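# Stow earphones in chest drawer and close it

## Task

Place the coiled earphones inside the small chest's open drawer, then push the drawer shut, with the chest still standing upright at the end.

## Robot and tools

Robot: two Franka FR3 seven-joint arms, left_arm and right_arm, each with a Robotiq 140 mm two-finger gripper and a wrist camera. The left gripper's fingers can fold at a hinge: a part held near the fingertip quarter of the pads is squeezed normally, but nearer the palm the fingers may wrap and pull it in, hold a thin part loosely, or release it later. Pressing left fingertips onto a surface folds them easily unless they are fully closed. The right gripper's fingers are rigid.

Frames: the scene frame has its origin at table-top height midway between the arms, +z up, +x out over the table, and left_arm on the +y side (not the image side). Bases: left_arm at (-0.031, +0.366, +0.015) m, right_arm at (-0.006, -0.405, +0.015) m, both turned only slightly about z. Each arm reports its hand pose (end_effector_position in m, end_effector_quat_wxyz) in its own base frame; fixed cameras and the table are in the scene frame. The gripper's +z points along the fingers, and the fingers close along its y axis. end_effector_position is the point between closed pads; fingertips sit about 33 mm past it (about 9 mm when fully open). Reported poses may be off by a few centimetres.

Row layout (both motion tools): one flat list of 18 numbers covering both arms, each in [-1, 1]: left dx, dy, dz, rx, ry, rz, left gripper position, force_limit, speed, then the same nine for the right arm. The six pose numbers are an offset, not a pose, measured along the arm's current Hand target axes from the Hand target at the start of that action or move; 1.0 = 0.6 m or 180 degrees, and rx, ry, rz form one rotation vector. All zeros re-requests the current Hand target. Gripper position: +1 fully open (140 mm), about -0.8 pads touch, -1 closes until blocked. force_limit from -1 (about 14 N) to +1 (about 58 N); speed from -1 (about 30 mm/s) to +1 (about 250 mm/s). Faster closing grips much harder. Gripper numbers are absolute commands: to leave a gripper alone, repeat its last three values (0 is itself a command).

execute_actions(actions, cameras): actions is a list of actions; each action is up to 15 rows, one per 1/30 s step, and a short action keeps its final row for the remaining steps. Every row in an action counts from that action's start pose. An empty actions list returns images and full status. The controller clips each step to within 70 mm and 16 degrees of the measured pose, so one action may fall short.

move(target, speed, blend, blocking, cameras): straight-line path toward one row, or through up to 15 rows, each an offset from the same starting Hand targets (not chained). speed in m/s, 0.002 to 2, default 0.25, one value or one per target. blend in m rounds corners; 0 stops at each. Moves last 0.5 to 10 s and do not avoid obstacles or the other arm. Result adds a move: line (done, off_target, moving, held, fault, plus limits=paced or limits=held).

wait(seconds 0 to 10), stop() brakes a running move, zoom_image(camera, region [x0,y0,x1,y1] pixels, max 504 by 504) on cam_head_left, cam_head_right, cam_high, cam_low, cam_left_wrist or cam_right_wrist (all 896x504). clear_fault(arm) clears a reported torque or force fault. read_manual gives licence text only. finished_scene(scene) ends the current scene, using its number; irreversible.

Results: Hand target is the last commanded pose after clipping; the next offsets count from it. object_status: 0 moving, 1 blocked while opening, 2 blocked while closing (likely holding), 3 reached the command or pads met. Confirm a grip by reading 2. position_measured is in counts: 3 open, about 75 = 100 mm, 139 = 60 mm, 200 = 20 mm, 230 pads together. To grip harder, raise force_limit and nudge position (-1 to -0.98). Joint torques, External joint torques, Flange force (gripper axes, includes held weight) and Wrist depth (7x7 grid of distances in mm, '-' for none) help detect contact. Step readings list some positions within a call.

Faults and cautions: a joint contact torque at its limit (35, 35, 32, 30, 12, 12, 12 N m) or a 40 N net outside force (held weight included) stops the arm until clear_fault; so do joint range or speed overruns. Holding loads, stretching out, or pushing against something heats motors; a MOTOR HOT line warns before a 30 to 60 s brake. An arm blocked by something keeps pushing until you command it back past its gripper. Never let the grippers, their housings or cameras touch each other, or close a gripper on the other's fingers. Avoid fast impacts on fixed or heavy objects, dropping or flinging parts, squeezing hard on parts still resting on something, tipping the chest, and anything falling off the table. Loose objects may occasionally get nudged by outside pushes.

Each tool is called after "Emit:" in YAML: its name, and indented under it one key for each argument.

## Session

Emit:
execute_actions:
  actions: []

Scene clock: 0.00 s.
left_arm: end_effector_position=(+0.4707, -0.0148, +0.3737) position_measured=3 object_status=3 end_effector_quat_wxyz=(-0.172, -0.220, +0.906, +0.317) | right_arm: end_effector_position=(+0.3482, -0.5319, +0.0968) position_measured=3 object_status=3 end_effector_quat_wxyz=(+0.561, +0.548, -0.515, +0.346)
Joint positions: left_arm=[-0.207 0.32 -0.122 -1.335 0.435 1.018 0.867] | right_arm=[-0.617 0.565 0.08 -2.241 -1.869 1.77 0.968]
Joint velocities: within noise
Joint torques (N m): no reading
External joint torques (N m): no reading
Flange force (N): no reading
Wrist depth (mm): cam_left_wrist=[364 - - - - 2602 - / - 420 - - 2991 2924 - / - 424 - - 2576 2365 - / - 123 - - - 127 111 / - 114 - - 2098 - 96 / - 446 - - 2828 - 101 / - 440 - - 2082 1971 -] | cam_right_wrist=[1213 1306 1489 - - - - / - - 1768 1686 1859 - - / 1819 - - - - - 2315 / 1592 129 1915 2005 - - 1886 / - 120 1643 1781 2253 145 102 / - 1163 1340 1472 1664 1872 - / - 987 1137 1230 1376 1516 -]
Hand target: left_arm +0.4707, -0.0148, +0.3737; -0.172, -0.220, +0.906, +0.317 | right_arm +0.3482, -0.5319, +0.0968; +0.561, +0.548, -0.515, +0.346
Tool commands: left_gripper/position=+1.0 left_gripper/force_limit=+1.0 left_gripper/speed=+1.0 right_gripper/position=+1.0 right_gripper/force_limit=+1.0 right_gripper/speed=+1.0

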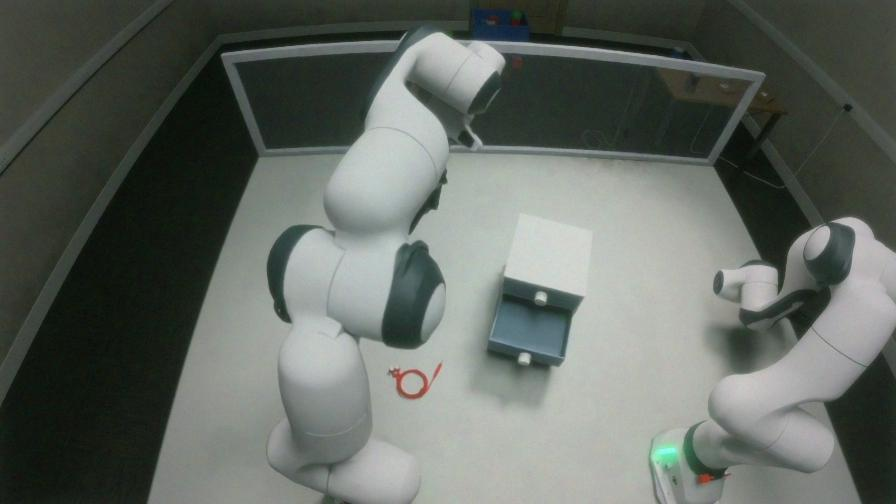

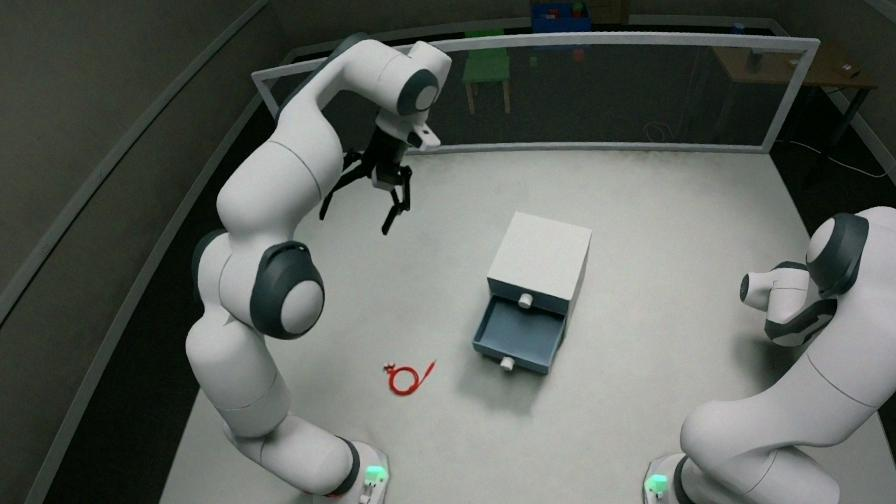

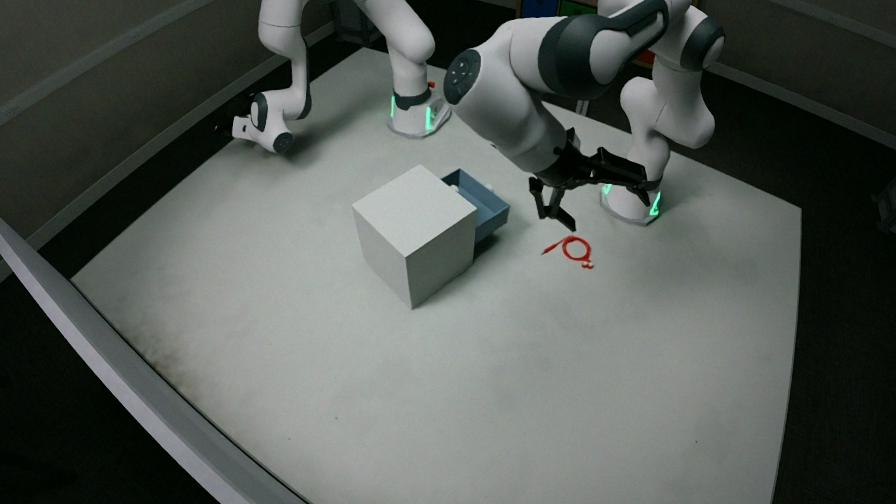

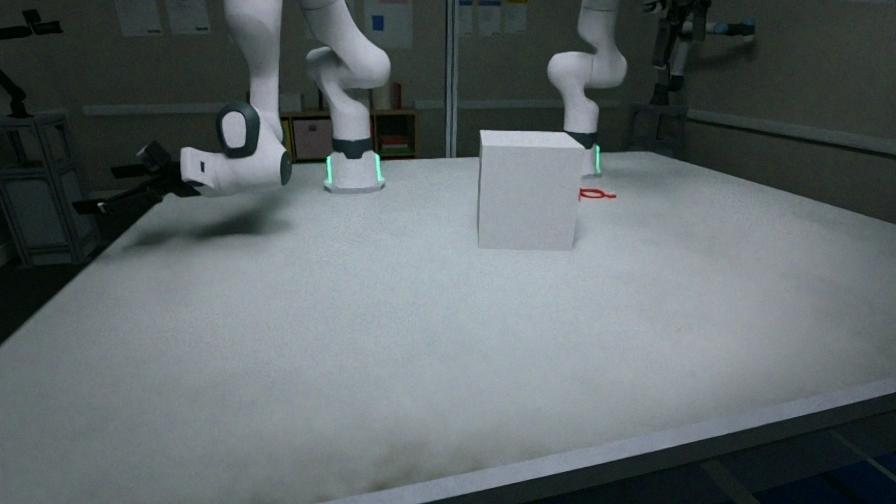

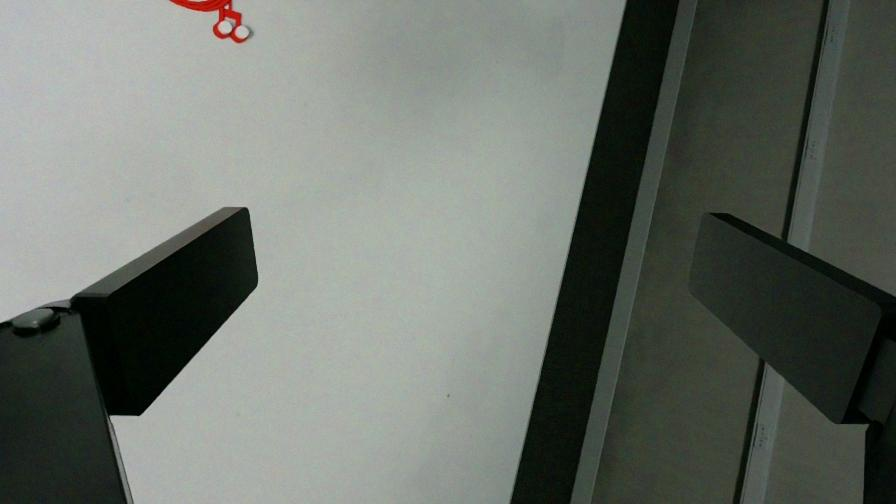

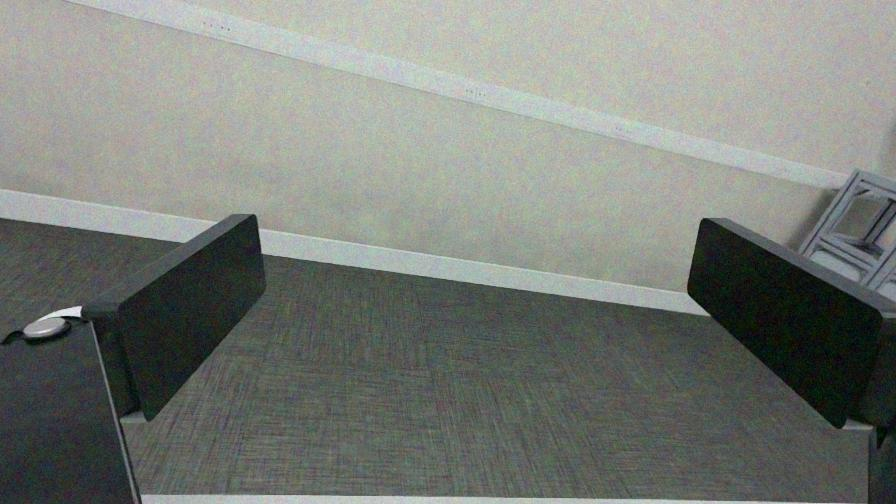

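Emit:
zoom_image:
  camera: "cam_head_right"
  region: [360, 340, 460, 410]

Emit:
zoom_image:
  camera: "cam_head_right"
  region: [440, 190, 620, 400]

Emit:
zoom_image:
  camera: "cam_high"
  region: [330, 140, 630, 320]

Scaled by 5.040.

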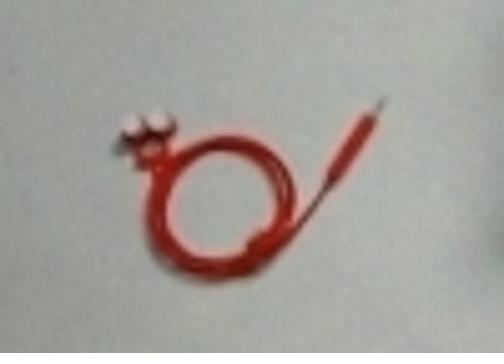

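Scaled by 2.400.

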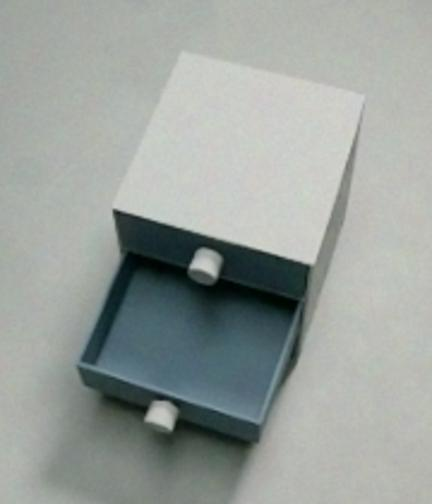

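Scaled by 1.680.

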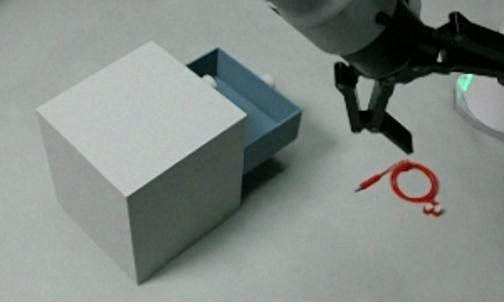

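Emit:
move:
  target: [0.033,0.6715,0.5978,0.067,0.2529,-0.287,1,1,1,0.3338,0.0835,-0.6163,0.1555,-0.4312,-0.0431,1,1,1]
  speed: 0.4
  cameras: ["cam_head_right","cam_right_wrist"]

Scene clock: 19.40 s.
left_arm: end_effector_position=(+0.1750, +0.4379, +0.3741) position_measured=3 object_status=3 end_effector_quat_wxyz=(+0.321, +0.702, -0.615, -0.163) | right_arm: end_effector_position=(+0.4209, -0.2011, +0.3508) position_measured=3 object_status=3 end_effector_quat_wxyz=(+0.000, +0.781, -0.625, +0.002)
Joint positions: left_arm=[0.545 0.343 0.47 -1.35 0.311 1.071 0.974] | right_arm=[-0.179 -0.312 -0.228 -2.06 -0.073 1.759 -0.604]
Joint velocities: left_arm=[within noise] | right_arm=[0 0.002 0 0.001 -0.001 -0.001 -0.006]
Joint torques (N m): left_arm=[0.55 -36.7 4.95 22.58 1.95 0.33 0.47] | right_arm=[-0.45 -20.05 0.71 26.99 0.72 2.39 -0.18]
External joint torques (N m): left_arm=[0.46 1.2 -0.08 0.29 -0.25 -0.23 0.4] | right_arm=[-0.4 1.13 -1.18 2.11 -0.04 -0.25 -0.18]
Flange force (N): left_arm=[-5.5 -2.1 -6.4] | right_arm=[7.9 -6.8 -6.1]
Wrist depth (mm): cam_left_wrist=[368 - - - 2409 2655 2263 / 364 - - - - 2655 2526 / - - 545 - 2409 3061 2602 / 375 116 - - 2224 127 111 / - 114 - 1885 2387 - 96 / - 1227 1462 1807 2798 3826 101 / - 1239 1462 1820 2455 1899 -] | cam_right_wrist=[- - - - - - 475 / - - - - - - - / - - - - - - - / 540 129 - 546 549 - 537 / - 120 577 - 566 135 102 / - - - 596 - 568 - / - - 585 - - - 91]
Hand target: left_arm +0.1752, +0.4370, +0.3740; +0.323, +0.700, -0.617, -0.161 | right_arm +0.4203, -0.2002, +0.3500; +0.001, +0.783, -0.622, -0.001
Off the commanded pose: left_arm 0.001 m, 1 deg | right_arm 0.001 m, 0 deg.
move: done; limits=paced
Images, in order (width x height): cam_head_right 896x504, cam_right_wrist 896x504.

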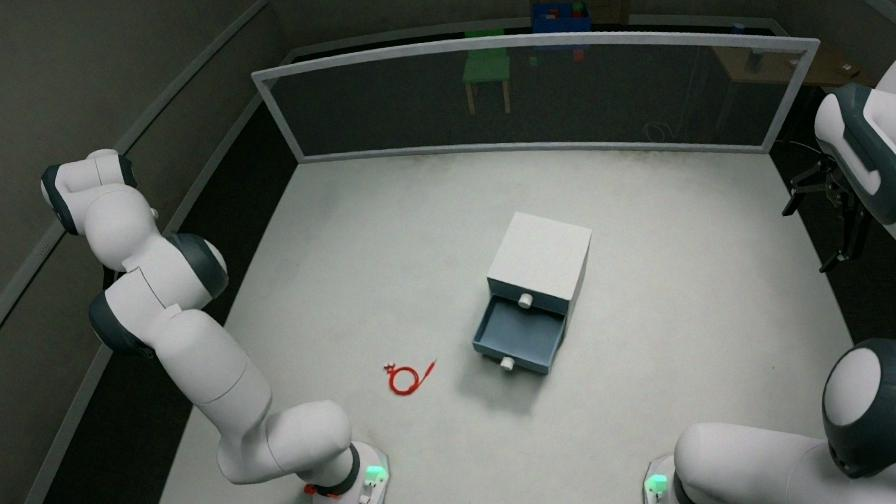

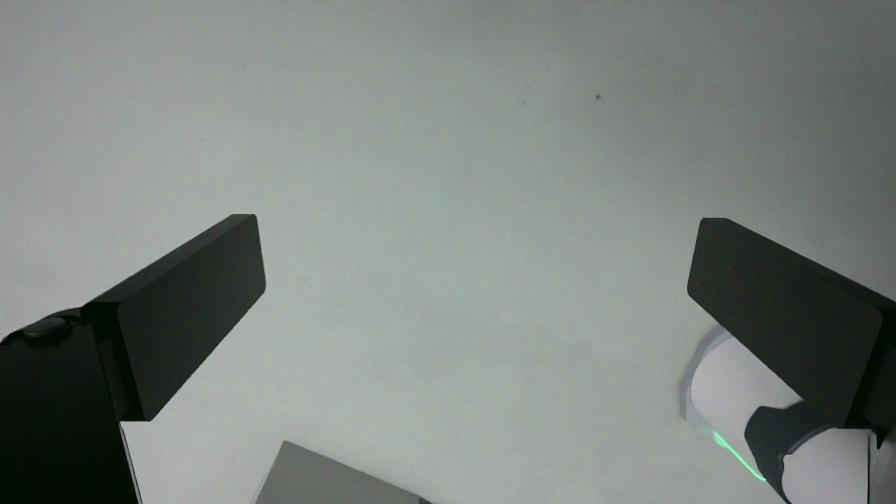

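Emit:
move:
  target: [0,0,0,0,0,0,1,1,1,-0.868,0.055,0.083,0,0,0,1,1,1]
  speed: 0.4
  cameras: ["cam_right_wrist"]

Scene clock: 23.43 s.
left_arm: end_effector_position=(+0.1750, +0.4379, +0.3741) position_measured=3 object_status=3 end_effector_quat_wxyz=(+0.321, +0.702, -0.615, -0.163) | right_arm: end_effector_position=(+0.2721, +0.2992, +0.2999) position_measured=3 object_status=3 end_effector_quat_wxyz=(+0.000, +0.785, -0.620, +0.000)
Joint positions: left_arm=[0.545 0.343 0.47 -1.35 0.311 1.071 0.975] | right_arm=[-0.071 -0.684 0.719 -2.329 0.437 1.759 0.203]
Joint velocities: left_arm=[within noise] | right_arm=[-0.001 0 0 0.001 0 0 0.006]
Joint torques (N m): left_arm=[0.48 -36.72 5.04 22.57 1.93 0.33 0.42] | right_arm=[-1.25 -2.86 -13.3 24.82 1.06 2.3 0.22]
External joint torques (N m): left_arm=[0.46 1.18 0.05 0.26 -0.26 -0.23 0.35] | right_arm=[-1.31 -0.24 -0.6 2.06 0.32 -0.27 0.22]
Flange force (N): left_arm=[-5.3 -2.0 -6.2] | right_arm=[-2.3 -4.5 -6.0]
Wrist depth (mm): cam_left_wrist=[- - - - 2432 2526 2243 / - - - - 2455 2891 2150 / 384 - - - 2432 1927 - / 371 116 - - 2602 127 122 / - 123 1587 1872 2576 135 96 / - 1199 - 1782 2282 3379 - / - 1194 1430 2001 2409 2187 -] | cam_right_wrist=[- 277 - - - - - / - - 279 - - 431 434 / - - - - - - - / - 129 - - - - - / - 119 432 415 - 127 102 / - 97 - - - - - / - - - - - - -]
Hand target: left_arm +0.1752, +0.4370, +0.3740; +0.323, +0.700, -0.617, -0.161 | right_arm +0.2709, +0.2998, +0.3005; +0.001, +0.783, -0.622, -0.001
Off the commanded pose: left_arm 0.001 m, 0 deg | right_arm 0.001 m, 0 deg.
move: done
Images, in order (width x height): cam_right_wrist 896x504.

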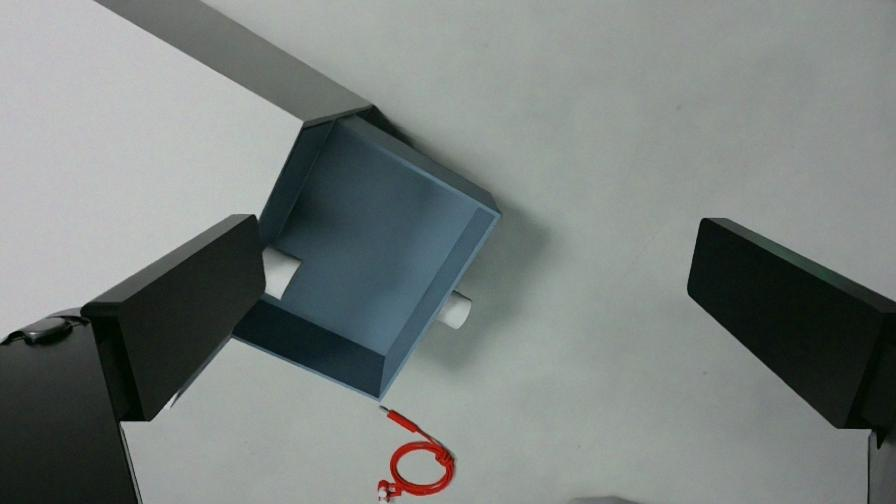

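Emit:
move:
  target:
    - [0,0,0,0,0,0,1,1,1,-0.6,-0.0187,0.15,0,0,-0.1367,0.2,-1,0]
    - [0,0,0,0,0,0,1,1,1,-0.6172,-0.0187,0.3342,0,0,-0.1367,0.2,-1,0]
  speed: 0.4
  blend: 0.04
  cameras: ["cam_right_wrist","cam_head_right"]

Scene clock: 29.77 s.
left_arm: end_effector_position=(+0.1750, +0.4379, +0.3741) position_measured=3 object_status=3 end_effector_quat_wxyz=(+0.321, +0.702, -0.615, -0.163) | right_arm: end_effector_position=(+0.1983, +0.6648, +0.1013) position_measured=104 object_status=3 end_effector_quat_wxyz=(-0.003, +0.896, -0.445, -0.002)
Joint positions: left_arm=[0.545 0.343 0.47 -1.35 0.311 1.071 0.975] | right_arm=[-1.19 -0.759 2.271 -1.558 0.629 2.024 0.286]
Joint velocities: left_arm=[within noise] | right_arm=[0.001 -0.002 0.001 0.002 -0.001 -0.004 -0.001]
Joint torques (N m): left_arm=[0.52 -36.65 5.03 22.56 1.92 0.32 0.44] | right_arm=[-1.15 43.69 -17.37 22.74 0.2 2.42 -0.24]
External joint torques (N m): left_arm=[0.37 1.3 -0.07 0.26 -0.28 -0.23 0.37] | right_arm=[-1.19 -0.33 -0.77 2.05 -0.48 -0.15 -0.24]
Flange force (N): left_arm=[-5.5 -2.3 -6.5] | right_arm=[-6.5 -12.4 -1.7]
Wrist depth (mm): cam_left_wrist=[364 440 466 - 2065 2502 2263 / 386 424 - - 2205 2682 2798 / 374 - - - 2205 2710 2628 / 370 116 - - - 127 113 / - 123 - - 2082 2957 96 / - 1216 1251 1832 2263 3379 - / - 1227 1454 1845 2455 2243 -] | cam_right_wrist=[- - - - - - - / - - - - - - - / - - - - - - - / - - 135 - 144 - - / - - - - - - 88 / - - - - - - - / - - - - 295 - -]
Hand target: left_arm +0.1752, +0.4370, +0.3740; +0.323, +0.700, -0.617, -0.161 | right_arm +0.1982, +0.6632, +0.1001; +0.000, +0.897, -0.441, -0.001
Off the commanded pose: left_arm 0.001 m, 0 deg | right_arm 0.002 m, 1 deg.
move: done; limits=paced
Images, in order (width x height): cam_head_right 896x504, cam_right_wrist 896x504.

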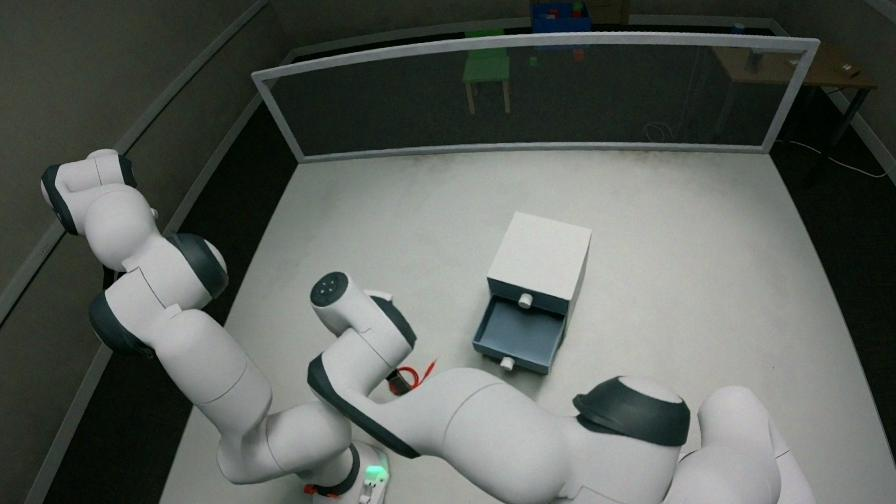

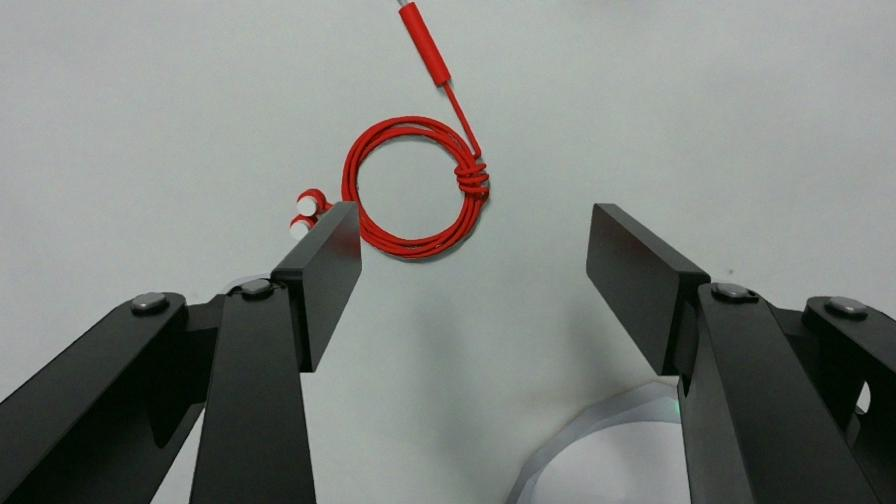

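Emit:
move:
  target: [0,0,0,0,0,0,1,1,1,0.0075,0.0067,0.108,0,0,-0.03,-0.38,-1,0]
  speed: 0.15
  cameras: ["cam_right_wrist"]

Scene clock: 33.97 s.
left_arm: end_effector_position=(+0.1750, +0.4379, +0.3741) position_measured=3 object_status=3 end_effector_quat_wxyz=(+0.321, +0.702, -0.615, -0.163) | right_arm: end_effector_position=(+0.1972, +0.6607, +0.0863) position_measured=177 object_status=3 end_effector_quat_wxyz=(+0.002, +0.898, -0.439, -0.002)
Joint positions: left_arm=[0.545 0.343 0.47 -1.35 0.311 1.071 0.975] | right_arm=[-1.196 -0.769 2.287 -1.574 0.635 2.043 0.268]
Joint torques (N m): left_arm=[0.5 -36.69 5.06 22.59 1.94 0.32 0.41] | right_arm=[-0.64 44.21 -18.1 22.39 0.59 2.52 0.07]
External joint torques (N m): left_arm=[0.43 1.2 0.03 0.29 -0.26 -0.24 0.34] | right_arm=[-0.59 0.02 -1.44 1.93 -0.07 -0.03 0.07]
Flange force (N): left_arm=[-5.4 -2.1 -6.4] | right_arm=[-5.0 -8.6 -2.3]
Wrist depth (mm): cam_left_wrist=[- 423 - - 2205 2655 2303 / - - - - 2303 2682 2768 / 382 - - - 2478 2991 - / - 116 - - 2478 127 - / - 114 - 1770 1956 135 96 / - 1188 1438 1794 2526 3884 - / - 1183 1558 1885 2365 - -] | cam_right_wrist=[- - - - - - 221 / - - - 234 - - - / - - - - - - - / - - - - 138 - - / - - 94 283 - - - / - - - - - - - / - - - - - - -]
Hand target: left_arm +0.1752, +0.4370, +0.3740; +0.323, +0.700, -0.617, -0.161 | right_arm +0.1965, +0.6611, +0.0872; +0.002, +0.898, -0.439, -0.002 (not the last commanded pose)
Off the commanded pose: left_arm 0.001 m, 0 deg | right_arm 0.051 m, 5 deg.
move: held (right_arm; a check stopped the path); limits=held
pose unreachable (right arm): on one or more control steps of this call, first in action 0 (counted from 0), this arm could not follow its commanded pose, so it was not sent that pose on those steps. It may still have moved: this result reports where it is.
cause: moving toward the commanded pose would bring a part of the arm too close to another arm (a part of this arm just beyond joint 5 (forearm roll) and a part of the left arm just beyond its joint 1 (waist), at the place that arm is still heading or pushing toward).
Images, in order (width x height): cam_right_wrist 896x504.

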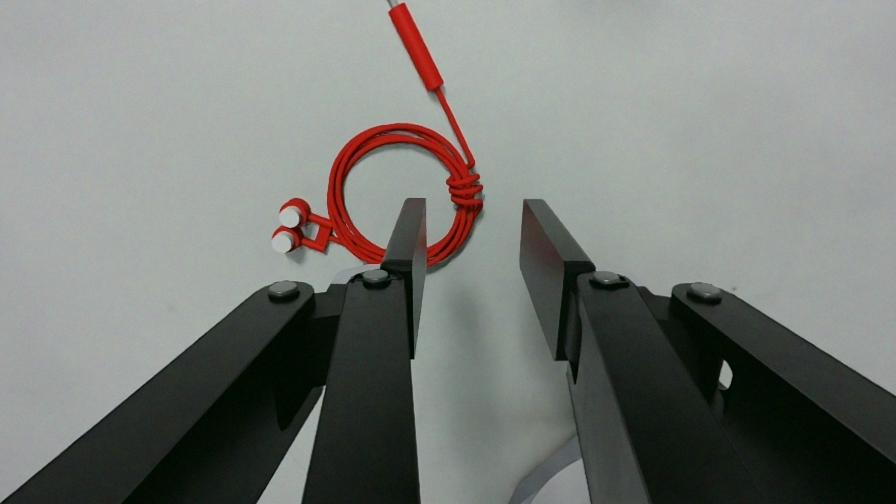

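Emit:
move:
  target:
    - [0,0,0,0,0,0,1,1,1,0,0,-0.2,0,0,0,-0.38,-1,0]
    - [0,0,0,0,0,0,1,1,1,0.5512,0.2713,-0.3555,0,0,0.1378,-0.38,-1,0]
  speed: 0.4
  blend: 0.05

Scene clock: 45.93 s.
left_arm: end_effector_position=(+0.1750, +0.4379, +0.3741) position_measured=3 object_status=3 end_effector_quat_wxyz=(+0.321, +0.702, -0.615, -0.163) | right_arm: end_effector_position=(+0.2726, +0.2996, +0.3016) position_measured=177 object_status=3 end_effector_quat_wxyz=(+0.003, +0.785, -0.619, -0.001)
Joint positions: left_arm=[0.545 0.343 0.47 -1.35 0.311 1.071 0.975] | right_arm=[-1.414 0.671 2.429 -2.32 -0.423 1.756 0.982]
Joint velocities: left_arm=[within noise] | right_arm=[0 0 0 0 0 -0.001 0.005]
Joint torques (N m): left_arm=[0.52 -36.67 5.05 22.57 1.92 0.31 0.4] | right_arm=[-1.28 3.12 11.82 23.53 0.87 2.69 0.26]
External joint torques (N m): left_arm=[0.56 1.13 0.12 0.31 -0.26 -0.24 0.33] | right_arm=[-1.27 -0.59 0.24 0.86 0.1 0.2 0.26]
Flange force (N): left_arm=[-5.5 -2.0 -6.4] | right_arm=[-0.9 -1.3 -1.5]
Wrist depth (mm): cam_left_wrist=[- 410 - - 2323 2602 2344 / 378 - - - 2243 2602 1807 / 394 412 500 - - 2991 - / 379 116 - - 2455 127 113 / - 123 1263 - 2133 145 96 / - 1216 1422 - 2282 - - / - 1233 1438 - 2502 1971 -] | cam_right_wrist=[- 275 - - - - - / - - 302 457 - - - / - - - - 458 467 - / - 264 269 373 138 - - / - - 94 - - - - / - - - - - - - / - - - - - - -]
Hand target: left_arm +0.1752, +0.4370, +0.3740; +0.323, +0.700, -0.617, -0.161 | right_arm +0.2721, +0.3004, +0.3008; +0.002, +0.783, -0.622, -0.002
Off the commanded pose: left_arm 0.001 m, 0 deg | right_arm 0.001 m, 0 deg.
move: done; limits=paced

Emit:
move:
  target: [0,0,0,0,0,0,1,1,1,0.5368,-0.4708,-0.1667,0,0,0.239,-0.38,-1,0]
  speed: 0.4

Scene clock: 52.20 s.
left_arm: end_effector_position=(+0.1750, +0.4379, +0.3741) position_measured=3 object_status=3 end_effector_quat_wxyz=(+0.321, +0.702, -0.615, -0.163) | right_arm: end_effector_position=(+0.6217, +0.0511, +0.3995) position_measured=177 object_status=3 end_effector_quat_wxyz=(-0.001, -0.501, +0.865, +0.000)
Joint positions: left_arm=[0.545 0.343 0.47 -1.35 0.311 1.071 0.975] | right_arm=[-0.803 0.496 1.252 -1.266 -0.473 1.448 0.868]
Joint velocities: left_arm=[within noise] | right_arm=[0.001 -0.001 -0.001 0.002 0 -0.004 0.001]
Joint torques (N m): left_arm=[0.53 -36.72 5.04 22.57 1.93 0.33 0.44] | right_arm=[-0.16 -29.73 12.96 22.56 0.66 2.21 0.1]
External joint torques (N m): left_arm=[0.39 1.24 -0.04 0.27 -0.27 -0.22 0.37] | right_arm=[-0.16 0.37 -0.36 1.92 -0.11 -0.29 0.1]
Flange force (N): left_arm=[-5.4 -2.2 -6.3] | right_arm=[0.0 0.0 0.0]
Wrist depth (mm): cam_left_wrist=[393 399 - - 2243 2551 2409 / - - - - 2303 2768 2323 / 367 - - - 2365 2924 2344 / 377 123 547 - 2187 127 2365 / - 123 564 - 2282 145 96 / - 1216 1422 1735 2478 3469 - / - 1210 1487 1832 2710 2243 -] | cam_right_wrist=[- - - 498 - - - / - - - - 512 - - / 576 - - 556 - - - / 1709 584 - - 138 456 424 / 1643 - 94 - - 95 - / - - - - - - - / - - - - - - -]
Hand target: left_arm +0.1752, +0.4370, +0.3740; +0.323, +0.700, -0.617, -0.161 | right_arm +0.6206, +0.0507, +0.3994; -0.003, -0.500, +0.866, +0.001
Off the commanded pose: left_arm 0.001 m, 0 deg | right_arm 0.001 m, 0 deg.
move: done

Emit:
move:
  target:
    - [0,0,0,0,0,0,1,1,1,-0.3685,0.4661,0,0,0,-0.186,-0.38,-1,0]
    - [0,0,0,0,0,0,1,1,1,-0.4391,0.9437,0,0,0,-0.335,-0.38,-1,0]
  speed: 0.4
  blend: 0.08
  cameras: ["cam_right_wrist","cam_head_right"]

Scene clock: 56.93 s.
left_arm: end_effector_position=(+0.1750, +0.4379, +0.3741) position_measured=3 object_status=3 end_effector_quat_wxyz=(+0.321, +0.702, -0.615, -0.163) | right_arm: end_effector_position=(+0.2615, +0.5629, +0.4003) position_measured=177 object_status=3 end_effector_quat_wxyz=(+0.001, +0.868, -0.496, -0.003)
Joint positions: left_arm=[0.545 0.343 0.47 -1.35 0.311 1.071 0.975] | right_arm=[0.203 0.53 1.335 -1.279 -0.513 1.436 0.894]
Joint torques (N m): left_arm=[0.51 -36.69 5.02 22.58 1.93 0.33 0.43] | right_arm=[-0.62 -28.89 13.64 21.92 0.68 2.25 0.12]
External joint torques (N m): left_arm=[0.41 1.43 -0.05 0.18 -0.27 -0.22 0.36] | right_arm=[-0.78 0.47 -1.01 1.93 -0.11 -0.26 0.12]
Flange force (N): left_arm=[-5.7 -2.4 -6.4] | right_arm=[-6.1 -10.6 -7.8]
Wrist depth (mm): cam_left_wrist=[363 434 525 - - 2576 2263 / - 431 554 - - 2323 - / - 424 - - 779 3098 2478 / - 116 - 655 2768 127 2243 / - 115 550 1820 2263 - 96 / - 1222 1470 1723 2409 3135 101 / - 1210 1504 1899 2323 2365 -] | cam_right_wrist=[- - 524 - - - - / - - - - - - - / - - - - 554 - - / - - - - 137 - - / - - 94 - - 93 - / - - - - - - - / - - - 721 - - -]
Hand target: left_arm +0.1752, +0.4370, +0.3740; +0.323, +0.700, -0.617, -0.161 | right_arm +0.2616, +0.5617, +0.4004; +0.002, +0.867, -0.497, -0.002
Off the commanded pose: left_arm 0.001 m, 0 deg | right_arm 0.001 m, 0 deg.
move: done
Images, in order (width x height): cam_head_right 896x504, cam_right_wrist 896x504.

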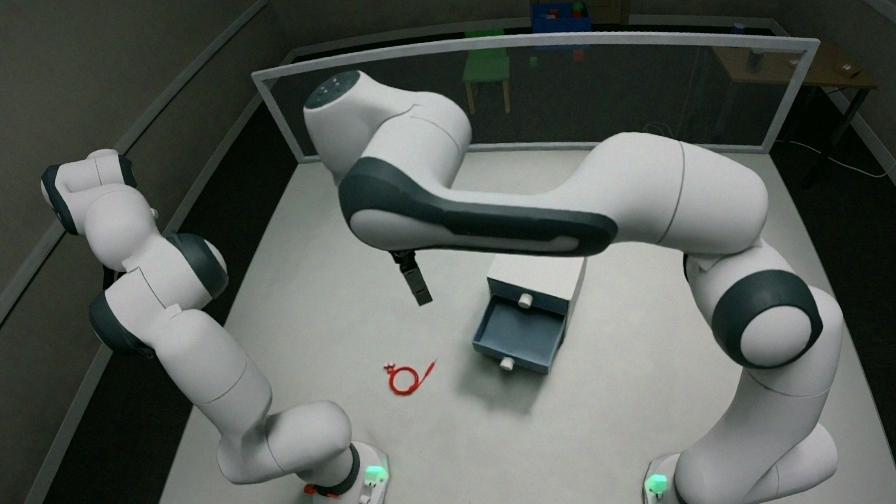

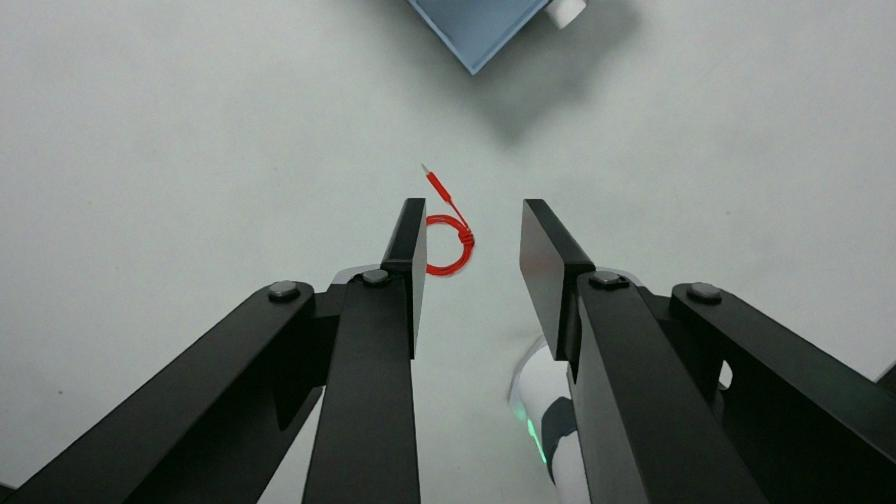

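Emit:
move:
  target: [0,0,0,0,0,0,1,1,1,-0.1927,0.01,0.5673,0,0,-0.08,-0.38,-1,0]
  speed: 0.3
  cameras: ["cam_right_wrist","cam_head_right"]

Scene clock: 61.03 s.
left_arm: end_effector_position=(+0.1750, +0.4379, +0.3741) position_measured=3 object_status=3 end_effector_quat_wxyz=(+0.321, +0.702, -0.615, -0.163) | right_arm: end_effector_position=(+0.1954, +0.6559, +0.0599) position_measured=177 object_status=3 end_effector_quat_wxyz=(+0.005, +0.924, -0.383, -0.002)
Joint positions: left_arm=[0.545 0.343 0.47 -1.35 0.311 1.071 0.975] | right_arm=[0.488 0.935 1.047 -1.583 -0.859 1.987 0.95]
Joint velocities: left_arm=[within noise] | right_arm=[-0.001 -0.001 -0.001 0.001 0 0.005 0.001]
Joint torques (N m): left_arm=[0.49 -36.65 5.01 22.58 1.91 0.32 0.44] | right_arm=[-0.69 -40.91 21.76 18.39 0.25 2.56 0.19]
External joint torques (N m): left_arm=[0.32 1.39 -0.1 0.24 -0.29 -0.23 0.37] | right_arm=[-0.8 0.67 -1.06 1.85 -0.47 0.07 0.19]
Flange force (N): left_arm=[-5.6 -2.5 -6.6] | right_arm=[-3.6 -8.5 1.7]
Wrist depth (mm): cam_left_wrist=[- - 510 - 2033 2602 2224 / 359 - - - 2526 2710 2991 / 371 - 531 - 2303 2924 - / 384 123 539 - 2001 127 113 / - 114 1334 1770 2168 2991 96 / - 1210 1487 1807 2323 3098 101 / - 1172 1470 1872 2365 3516 -] | cam_right_wrist=[- - - - - - - / - 204 - - - - - / - - - - - - - / - - - - 137 - - / - - 94 - - - - / - - - - - - - / - - - - - - -]
Hand target: left_arm +0.1752, +0.4370, +0.3740; +0.323, +0.700, -0.617, -0.161 | right_arm +0.1962, +0.6579, +0.0601; +0.002, +0.923, -0.385, -0.002
Off the commanded pose: left_arm 0.001 m, 0 deg | right_arm 0.002 m, 0 deg.
move: done
Images, in order (width x height): cam_head_right 896x504, cam_right_wrist 896x504.

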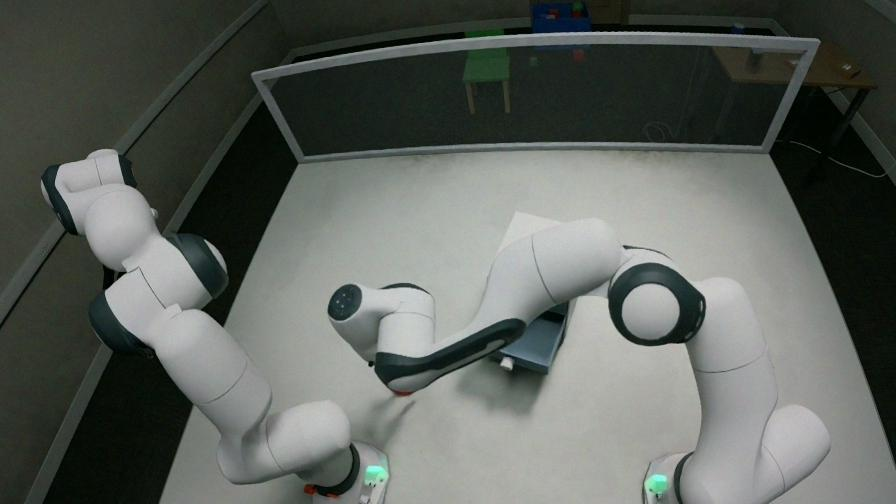

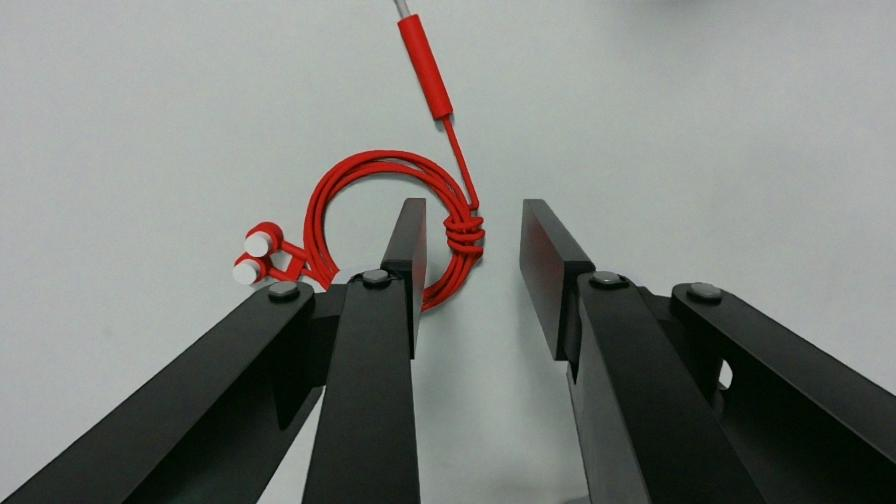

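Emit:
move:
  target: [0,0,0,0,0,0,1,1,1,-0.0217,-0.0033,0.0567,0,0,0,-0.38,-1,0]
  speed: 0.12
  cameras: ["cam_right_wrist"]

Scene clock: 63.20 s.
left_arm: end_effector_position=(+0.1750, +0.4379, +0.3741) position_measured=3 object_status=3 end_effector_quat_wxyz=(+0.321, +0.702, -0.615, -0.163) | right_arm: end_effector_position=(+0.1876, +0.6665, +0.0259) position_measured=177 object_status=3 end_effector_quat_wxyz=(+0.005, +0.924, -0.382, -0.002)
Joint positions: left_arm=[0.545 0.343 0.47 -1.35 0.311 1.071 0.975] | right_arm=[0.548 0.99 0.995 -1.548 -0.889 2.024 0.967]
Joint velocities: left_arm=[within noise] | right_arm=[0.001 0.001 -0.001 0 0 0.005 0.004]
Joint torques (N m): left_arm=[0.5 -36.72 5.07 22.58 1.92 0.32 0.41] | right_arm=[-0.08 -42.86 22.57 17.87 0.33 2.68 0.25]
External joint torques (N m): left_arm=[0.4 1.26 0.02 0.24 -0.28 -0.24 0.34] | right_arm=[-0.34 0.67 -0.39 1.97 -0.39 0.19 0.25]
Flange force (N): left_arm=[-5.4 -2.2 -6.3] | right_arm=[-4.9 -9.0 1.8]
Wrist depth (mm): cam_left_wrist=[371 - 513 - 1872 2655 2205 / 365 - - - 1986 2891 2098 / - - - - 2344 2991 2409 / - 116 - - 2344 135 2502 / - 114 - 1770 2133 135 96 / - 1227 1446 1832 2602 3717 - / - 1282 1384 1986 2303 2168 -] | cam_right_wrist=[- - - - - 157 - / - - - - - - - / - - - - - - - / - - - - 137 - - / - - 94 - - - - / - - - - - - - / - - - - - - -]
Hand target: left_arm +0.1752, +0.4370, +0.3740; +0.323, +0.700, -0.617, -0.161 | right_arm +0.1883, +0.6684, +0.0261; +0.002, +0.923, -0.385, -0.002
Off the commanded pose: left_arm 0.001 m, 0 deg | right_arm 0.002 m, 0 deg.
move: done
Images, in order (width x height): cam_right_wrist 896x504.

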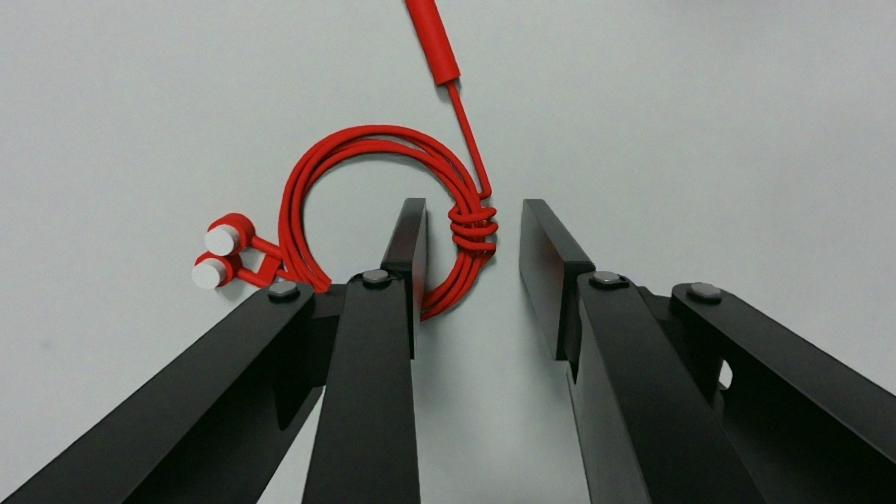

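Emit:
move:
  target:
    - [0,0,0,0,0,0,1,1,1,0,0,0.009,0,0,0,-0.38,-1,0]
    - [0,0,0,0,0,0,1,1,1,0,0,0.009,0,0,0,-1,-1,-1]
  speed: 0.05
  cameras: ["cam_right_wrist"]

Emit:
wait:
  seconds: 0.7

Scene clock: 66.93 s.
left_arm: end_effector_position=(+0.1750, +0.4379, +0.3741) position_measured=3 object_status=3 end_effector_quat_wxyz=(+0.321, +0.702, -0.615, -0.163) | right_arm: end_effector_position=(+0.1884, +0.6677, +0.0215) position_measured=215 object_status=2 end_effector_quat_wxyz=(+0.003, +0.924, -0.383, -0.002)
Joint positions: left_arm=[0.545 0.343 0.47 -1.35 0.311 1.071 0.975] | right_arm=[0.554 0.993 0.985 -1.548 -0.89 2.036 0.969]
Joint torques (N m): left_arm=[0.5 -36.64 5.09 22.58 1.92 0.32 0.43] | right_arm=[-0.41 -42.09 21.6 17.1 0.61 2.52 0.17]
External joint torques (N m): left_arm=[0.38 1.28 0.03 0.29 -0.28 -0.23 0.36] | right_arm=[-0.3 1.54 -0.96 1.09 -0.08 0.04 0.17]
Flange force (N): left_arm=[-5.6 -2.2 -6.6] | right_arm=[-4.0 -7.5 3.2]
Wrist depth (mm): cam_left_wrist=[360 - - 615 2187 2602 2323 / 383 - - 644 2168 2710 - / 385 - 501 - 3173 3424 - / - 116 - - 2478 127 112 / - 114 1334 1845 2365 2891 96 / - 1205 1487 1690 2282 3516 - / - 1239 1430 2033 2303 2168 -] | cam_right_wrist=[- - - 146 - - - / - - - - - - - / - - - - - - - / - - - - - 179 - / - - - - - - - / - - - - - - - / - - - - - - -]
Hand target: left_arm +0.1752, +0.4370, +0.3740; +0.323, +0.700, -0.617, -0.161 | right_arm +0.1882, +0.6684, +0.0207; +0.002, +0.923, -0.385, -0.002
Off the commanded pose: left_arm 0.001 m, 0 deg | right_arm 0.001 m, 0 deg.
move: done
Images, in order (width x height): cam_right_wrist 896x504.

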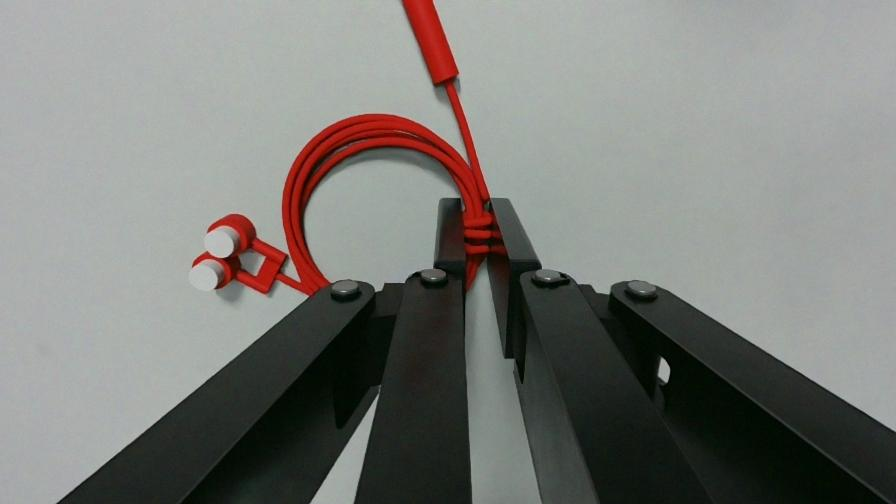

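Scene clock: 67.63 s.
left_arm: end_effector_position=(+0.1750, +0.4379, +0.3741) position_measured=3 object_status=3 end_effector_quat_wxyz=(+0.321, +0.702, -0.615, -0.163) | right_arm: end_effector_position=(+0.1884, +0.6677, +0.0215) position_measured=215 object_status=2 end_effector_quat_wxyz=(+0.003, +0.924, -0.383, -0.002)
Joint positions: left_arm=[0.545 0.343 0.47 -1.35 0.311 1.071 0.975] | right_arm=[0.554 0.993 0.985 -1.548 -0.89 2.036 0.969]
Joint torques (N m): left_arm=[0.53 -36.65 5.01 22.59 1.93 0.33 0.41] | right_arm=[-0.39 -42.15 21.6 17.05 0.6 2.52 0.2]
External joint torques (N m): left_arm=[0.44 1.28 -0.04 0.29 -0.26 -0.23 0.34] | right_arm=[-0.51 1.57 -1.15 1.09 -0.1 0.02 0.2]
Flange force (N): left_arm=[-5.6 -2.3 -6.6] | right_arm=[-3.6 -7.3 3.3]
Wrist depth (mm): cam_left_wrist=[381 403 - - - 2576 2365 / - 422 - - 2344 2828 2502 / 387 429 - 664 2344 2655 2478 / - 116 - - 2526 127 2602 / - 114 - - 2365 2957 96 / - 1216 1454 1872 2303 2924 - / - 1222 1495 1872 2344 2205 -] | cam_right_wrist=[- - - 145 - - - / - - - - - - - / - - - - - - - / - 163 - 137 - - - / - - - - - - - / - - - - - - - / - - - - - - -]
Hand target: left_arm +0.1752, +0.4370, +0.3740; +0.323, +0.700, -0.617, -0.161 | right_arm +0.1882, +0.6684, +0.0207; +0.002, +0.923, -0.385, -0.002
Tool commands: left_gripper/position=+1.0 left_gripper/force_limit=+1.0 left_gripper/speed=+1.0 right_gripper/position=-1.0 right_gripper/force_limit=-1.0 right_gripper/speed=-1.0
Off the commanded pose: left_arm 0.001 m, 0 deg | right_arm 0.001 m, 0 deg.
wait: 0.70 s; at rest by 0.17 s

Emit:
move:
  target:
    - [0,0,0,0,0,0,1,1,1,0,0,-0.25,0,0,0,-1,-1,-1]
    - [0,0,0,0,0,0,1,1,1,0.435,0.1605,-0.5238,0.0501,0.0298,0.3406,-1,-1,-1]
  speed: [0.15,0.3]
  blend: 0.04
  cameras: ["cam_right_wrist","cam_head_right","cam_high"]

Scene clock: 83.03 s.
left_arm: end_effector_position=(+0.1750, +0.4379, +0.3741) position_measured=3 object_status=3 end_effector_quat_wxyz=(+0.321, +0.702, -0.615, -0.163) | right_arm: end_effector_position=(+0.3049, +0.4151, +0.3357) position_measured=215 object_status=2 end_effector_quat_wxyz=(+0.049, -0.592, +0.802, -0.070)
Joint positions: left_arm=[0.545 0.343 0.47 -1.35 0.311 1.071 0.975] | right_arm=[-0.115 -0.392 0.988 -2.004 0.173 1.845 1.104]
Joint velocities: left_arm=[within noise] | right_arm=[-0.001 -0.001 0.001 0 0 0.001 -0.005]
Joint torques (N m): left_arm=[0.51 -36.71 5.06 22.6 1.91 0.32 0.43] | right_arm=[-0.37 -3.87 -11.9 24.9 0.39 2.81 -0.22]
External joint torques (N m): left_arm=[0.56 1.16 0.14 0.29 -0.27 -0.24 0.36] | right_arm=[-0.36 0.69 -1.42 1.15 -0.09 0.17 -0.2]
Flange force (N): left_arm=[-5.6 -1.9 -6.3] | right_arm=[-1.2 -3.1 -2.8]
Wrist depth (mm): cam_left_wrist=[- - - - 2133 2602 2282 / 408 - - - 2303 2682 2365 / 391 - 519 - 2365 2798 - / - 123 - - 3252 127 112 / - 114 - - 2682 135 96 / - 1162 1746 1807 2323 - - / - 1233 1540 1899 3564 2365 -] | cam_right_wrist=[- - - - - - - / 555 - - - - - - / - 307 - - - - - / - - - 137 - - - / - - - - - - - / - - - - - - - / - - - - - - -]
Hand target: left_arm +0.1752, +0.4370, +0.3740; +0.323, +0.700, -0.617, -0.161 | right_arm +0.3052, +0.4158, +0.3349; +0.049, -0.595, +0.799, -0.069
Off the commanded pose: left_arm 0.001 m, 0 deg | right_arm 0.001 m, 0 deg.
move: done
Images, in order (width x height): cam_head_right 896x504, cam_high 896x504, cam_right_wrist 896x504.

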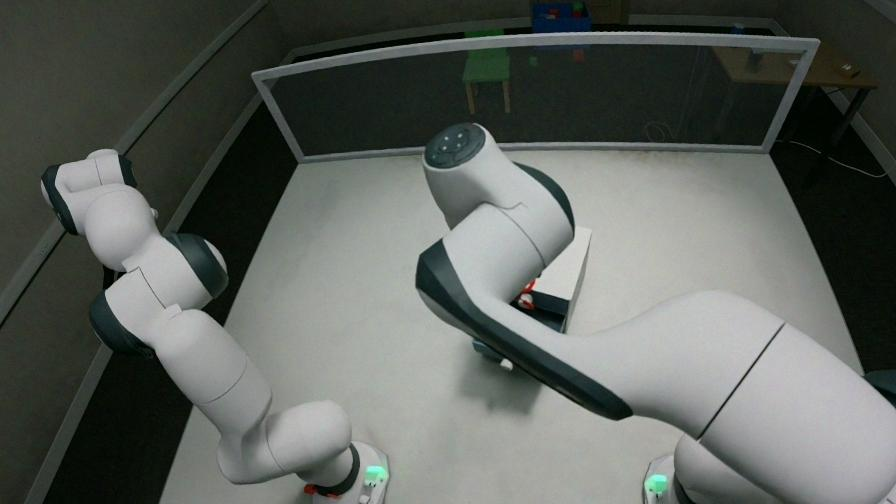

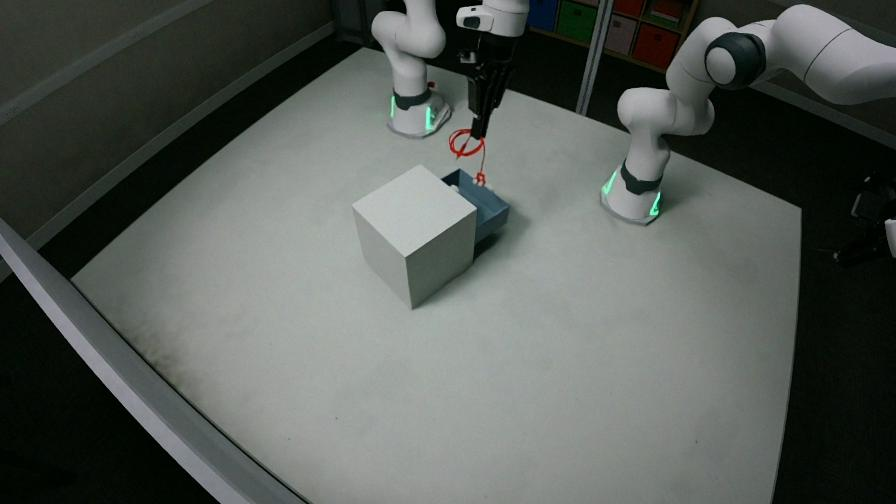

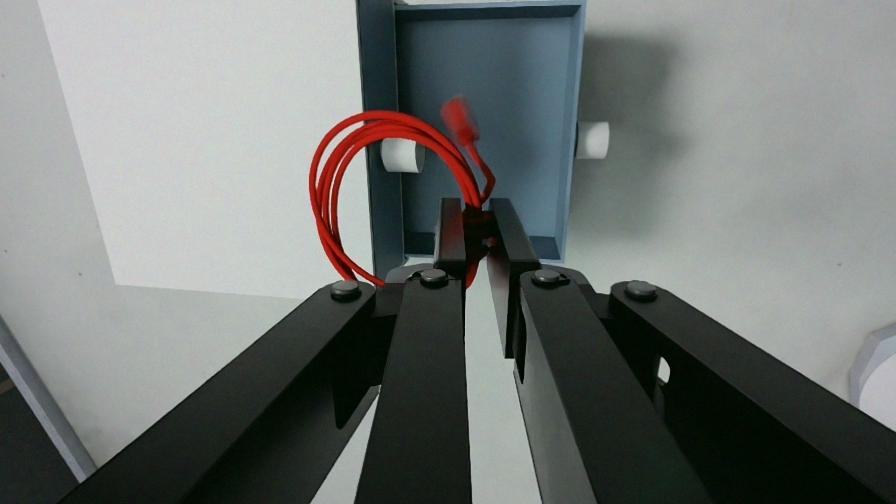

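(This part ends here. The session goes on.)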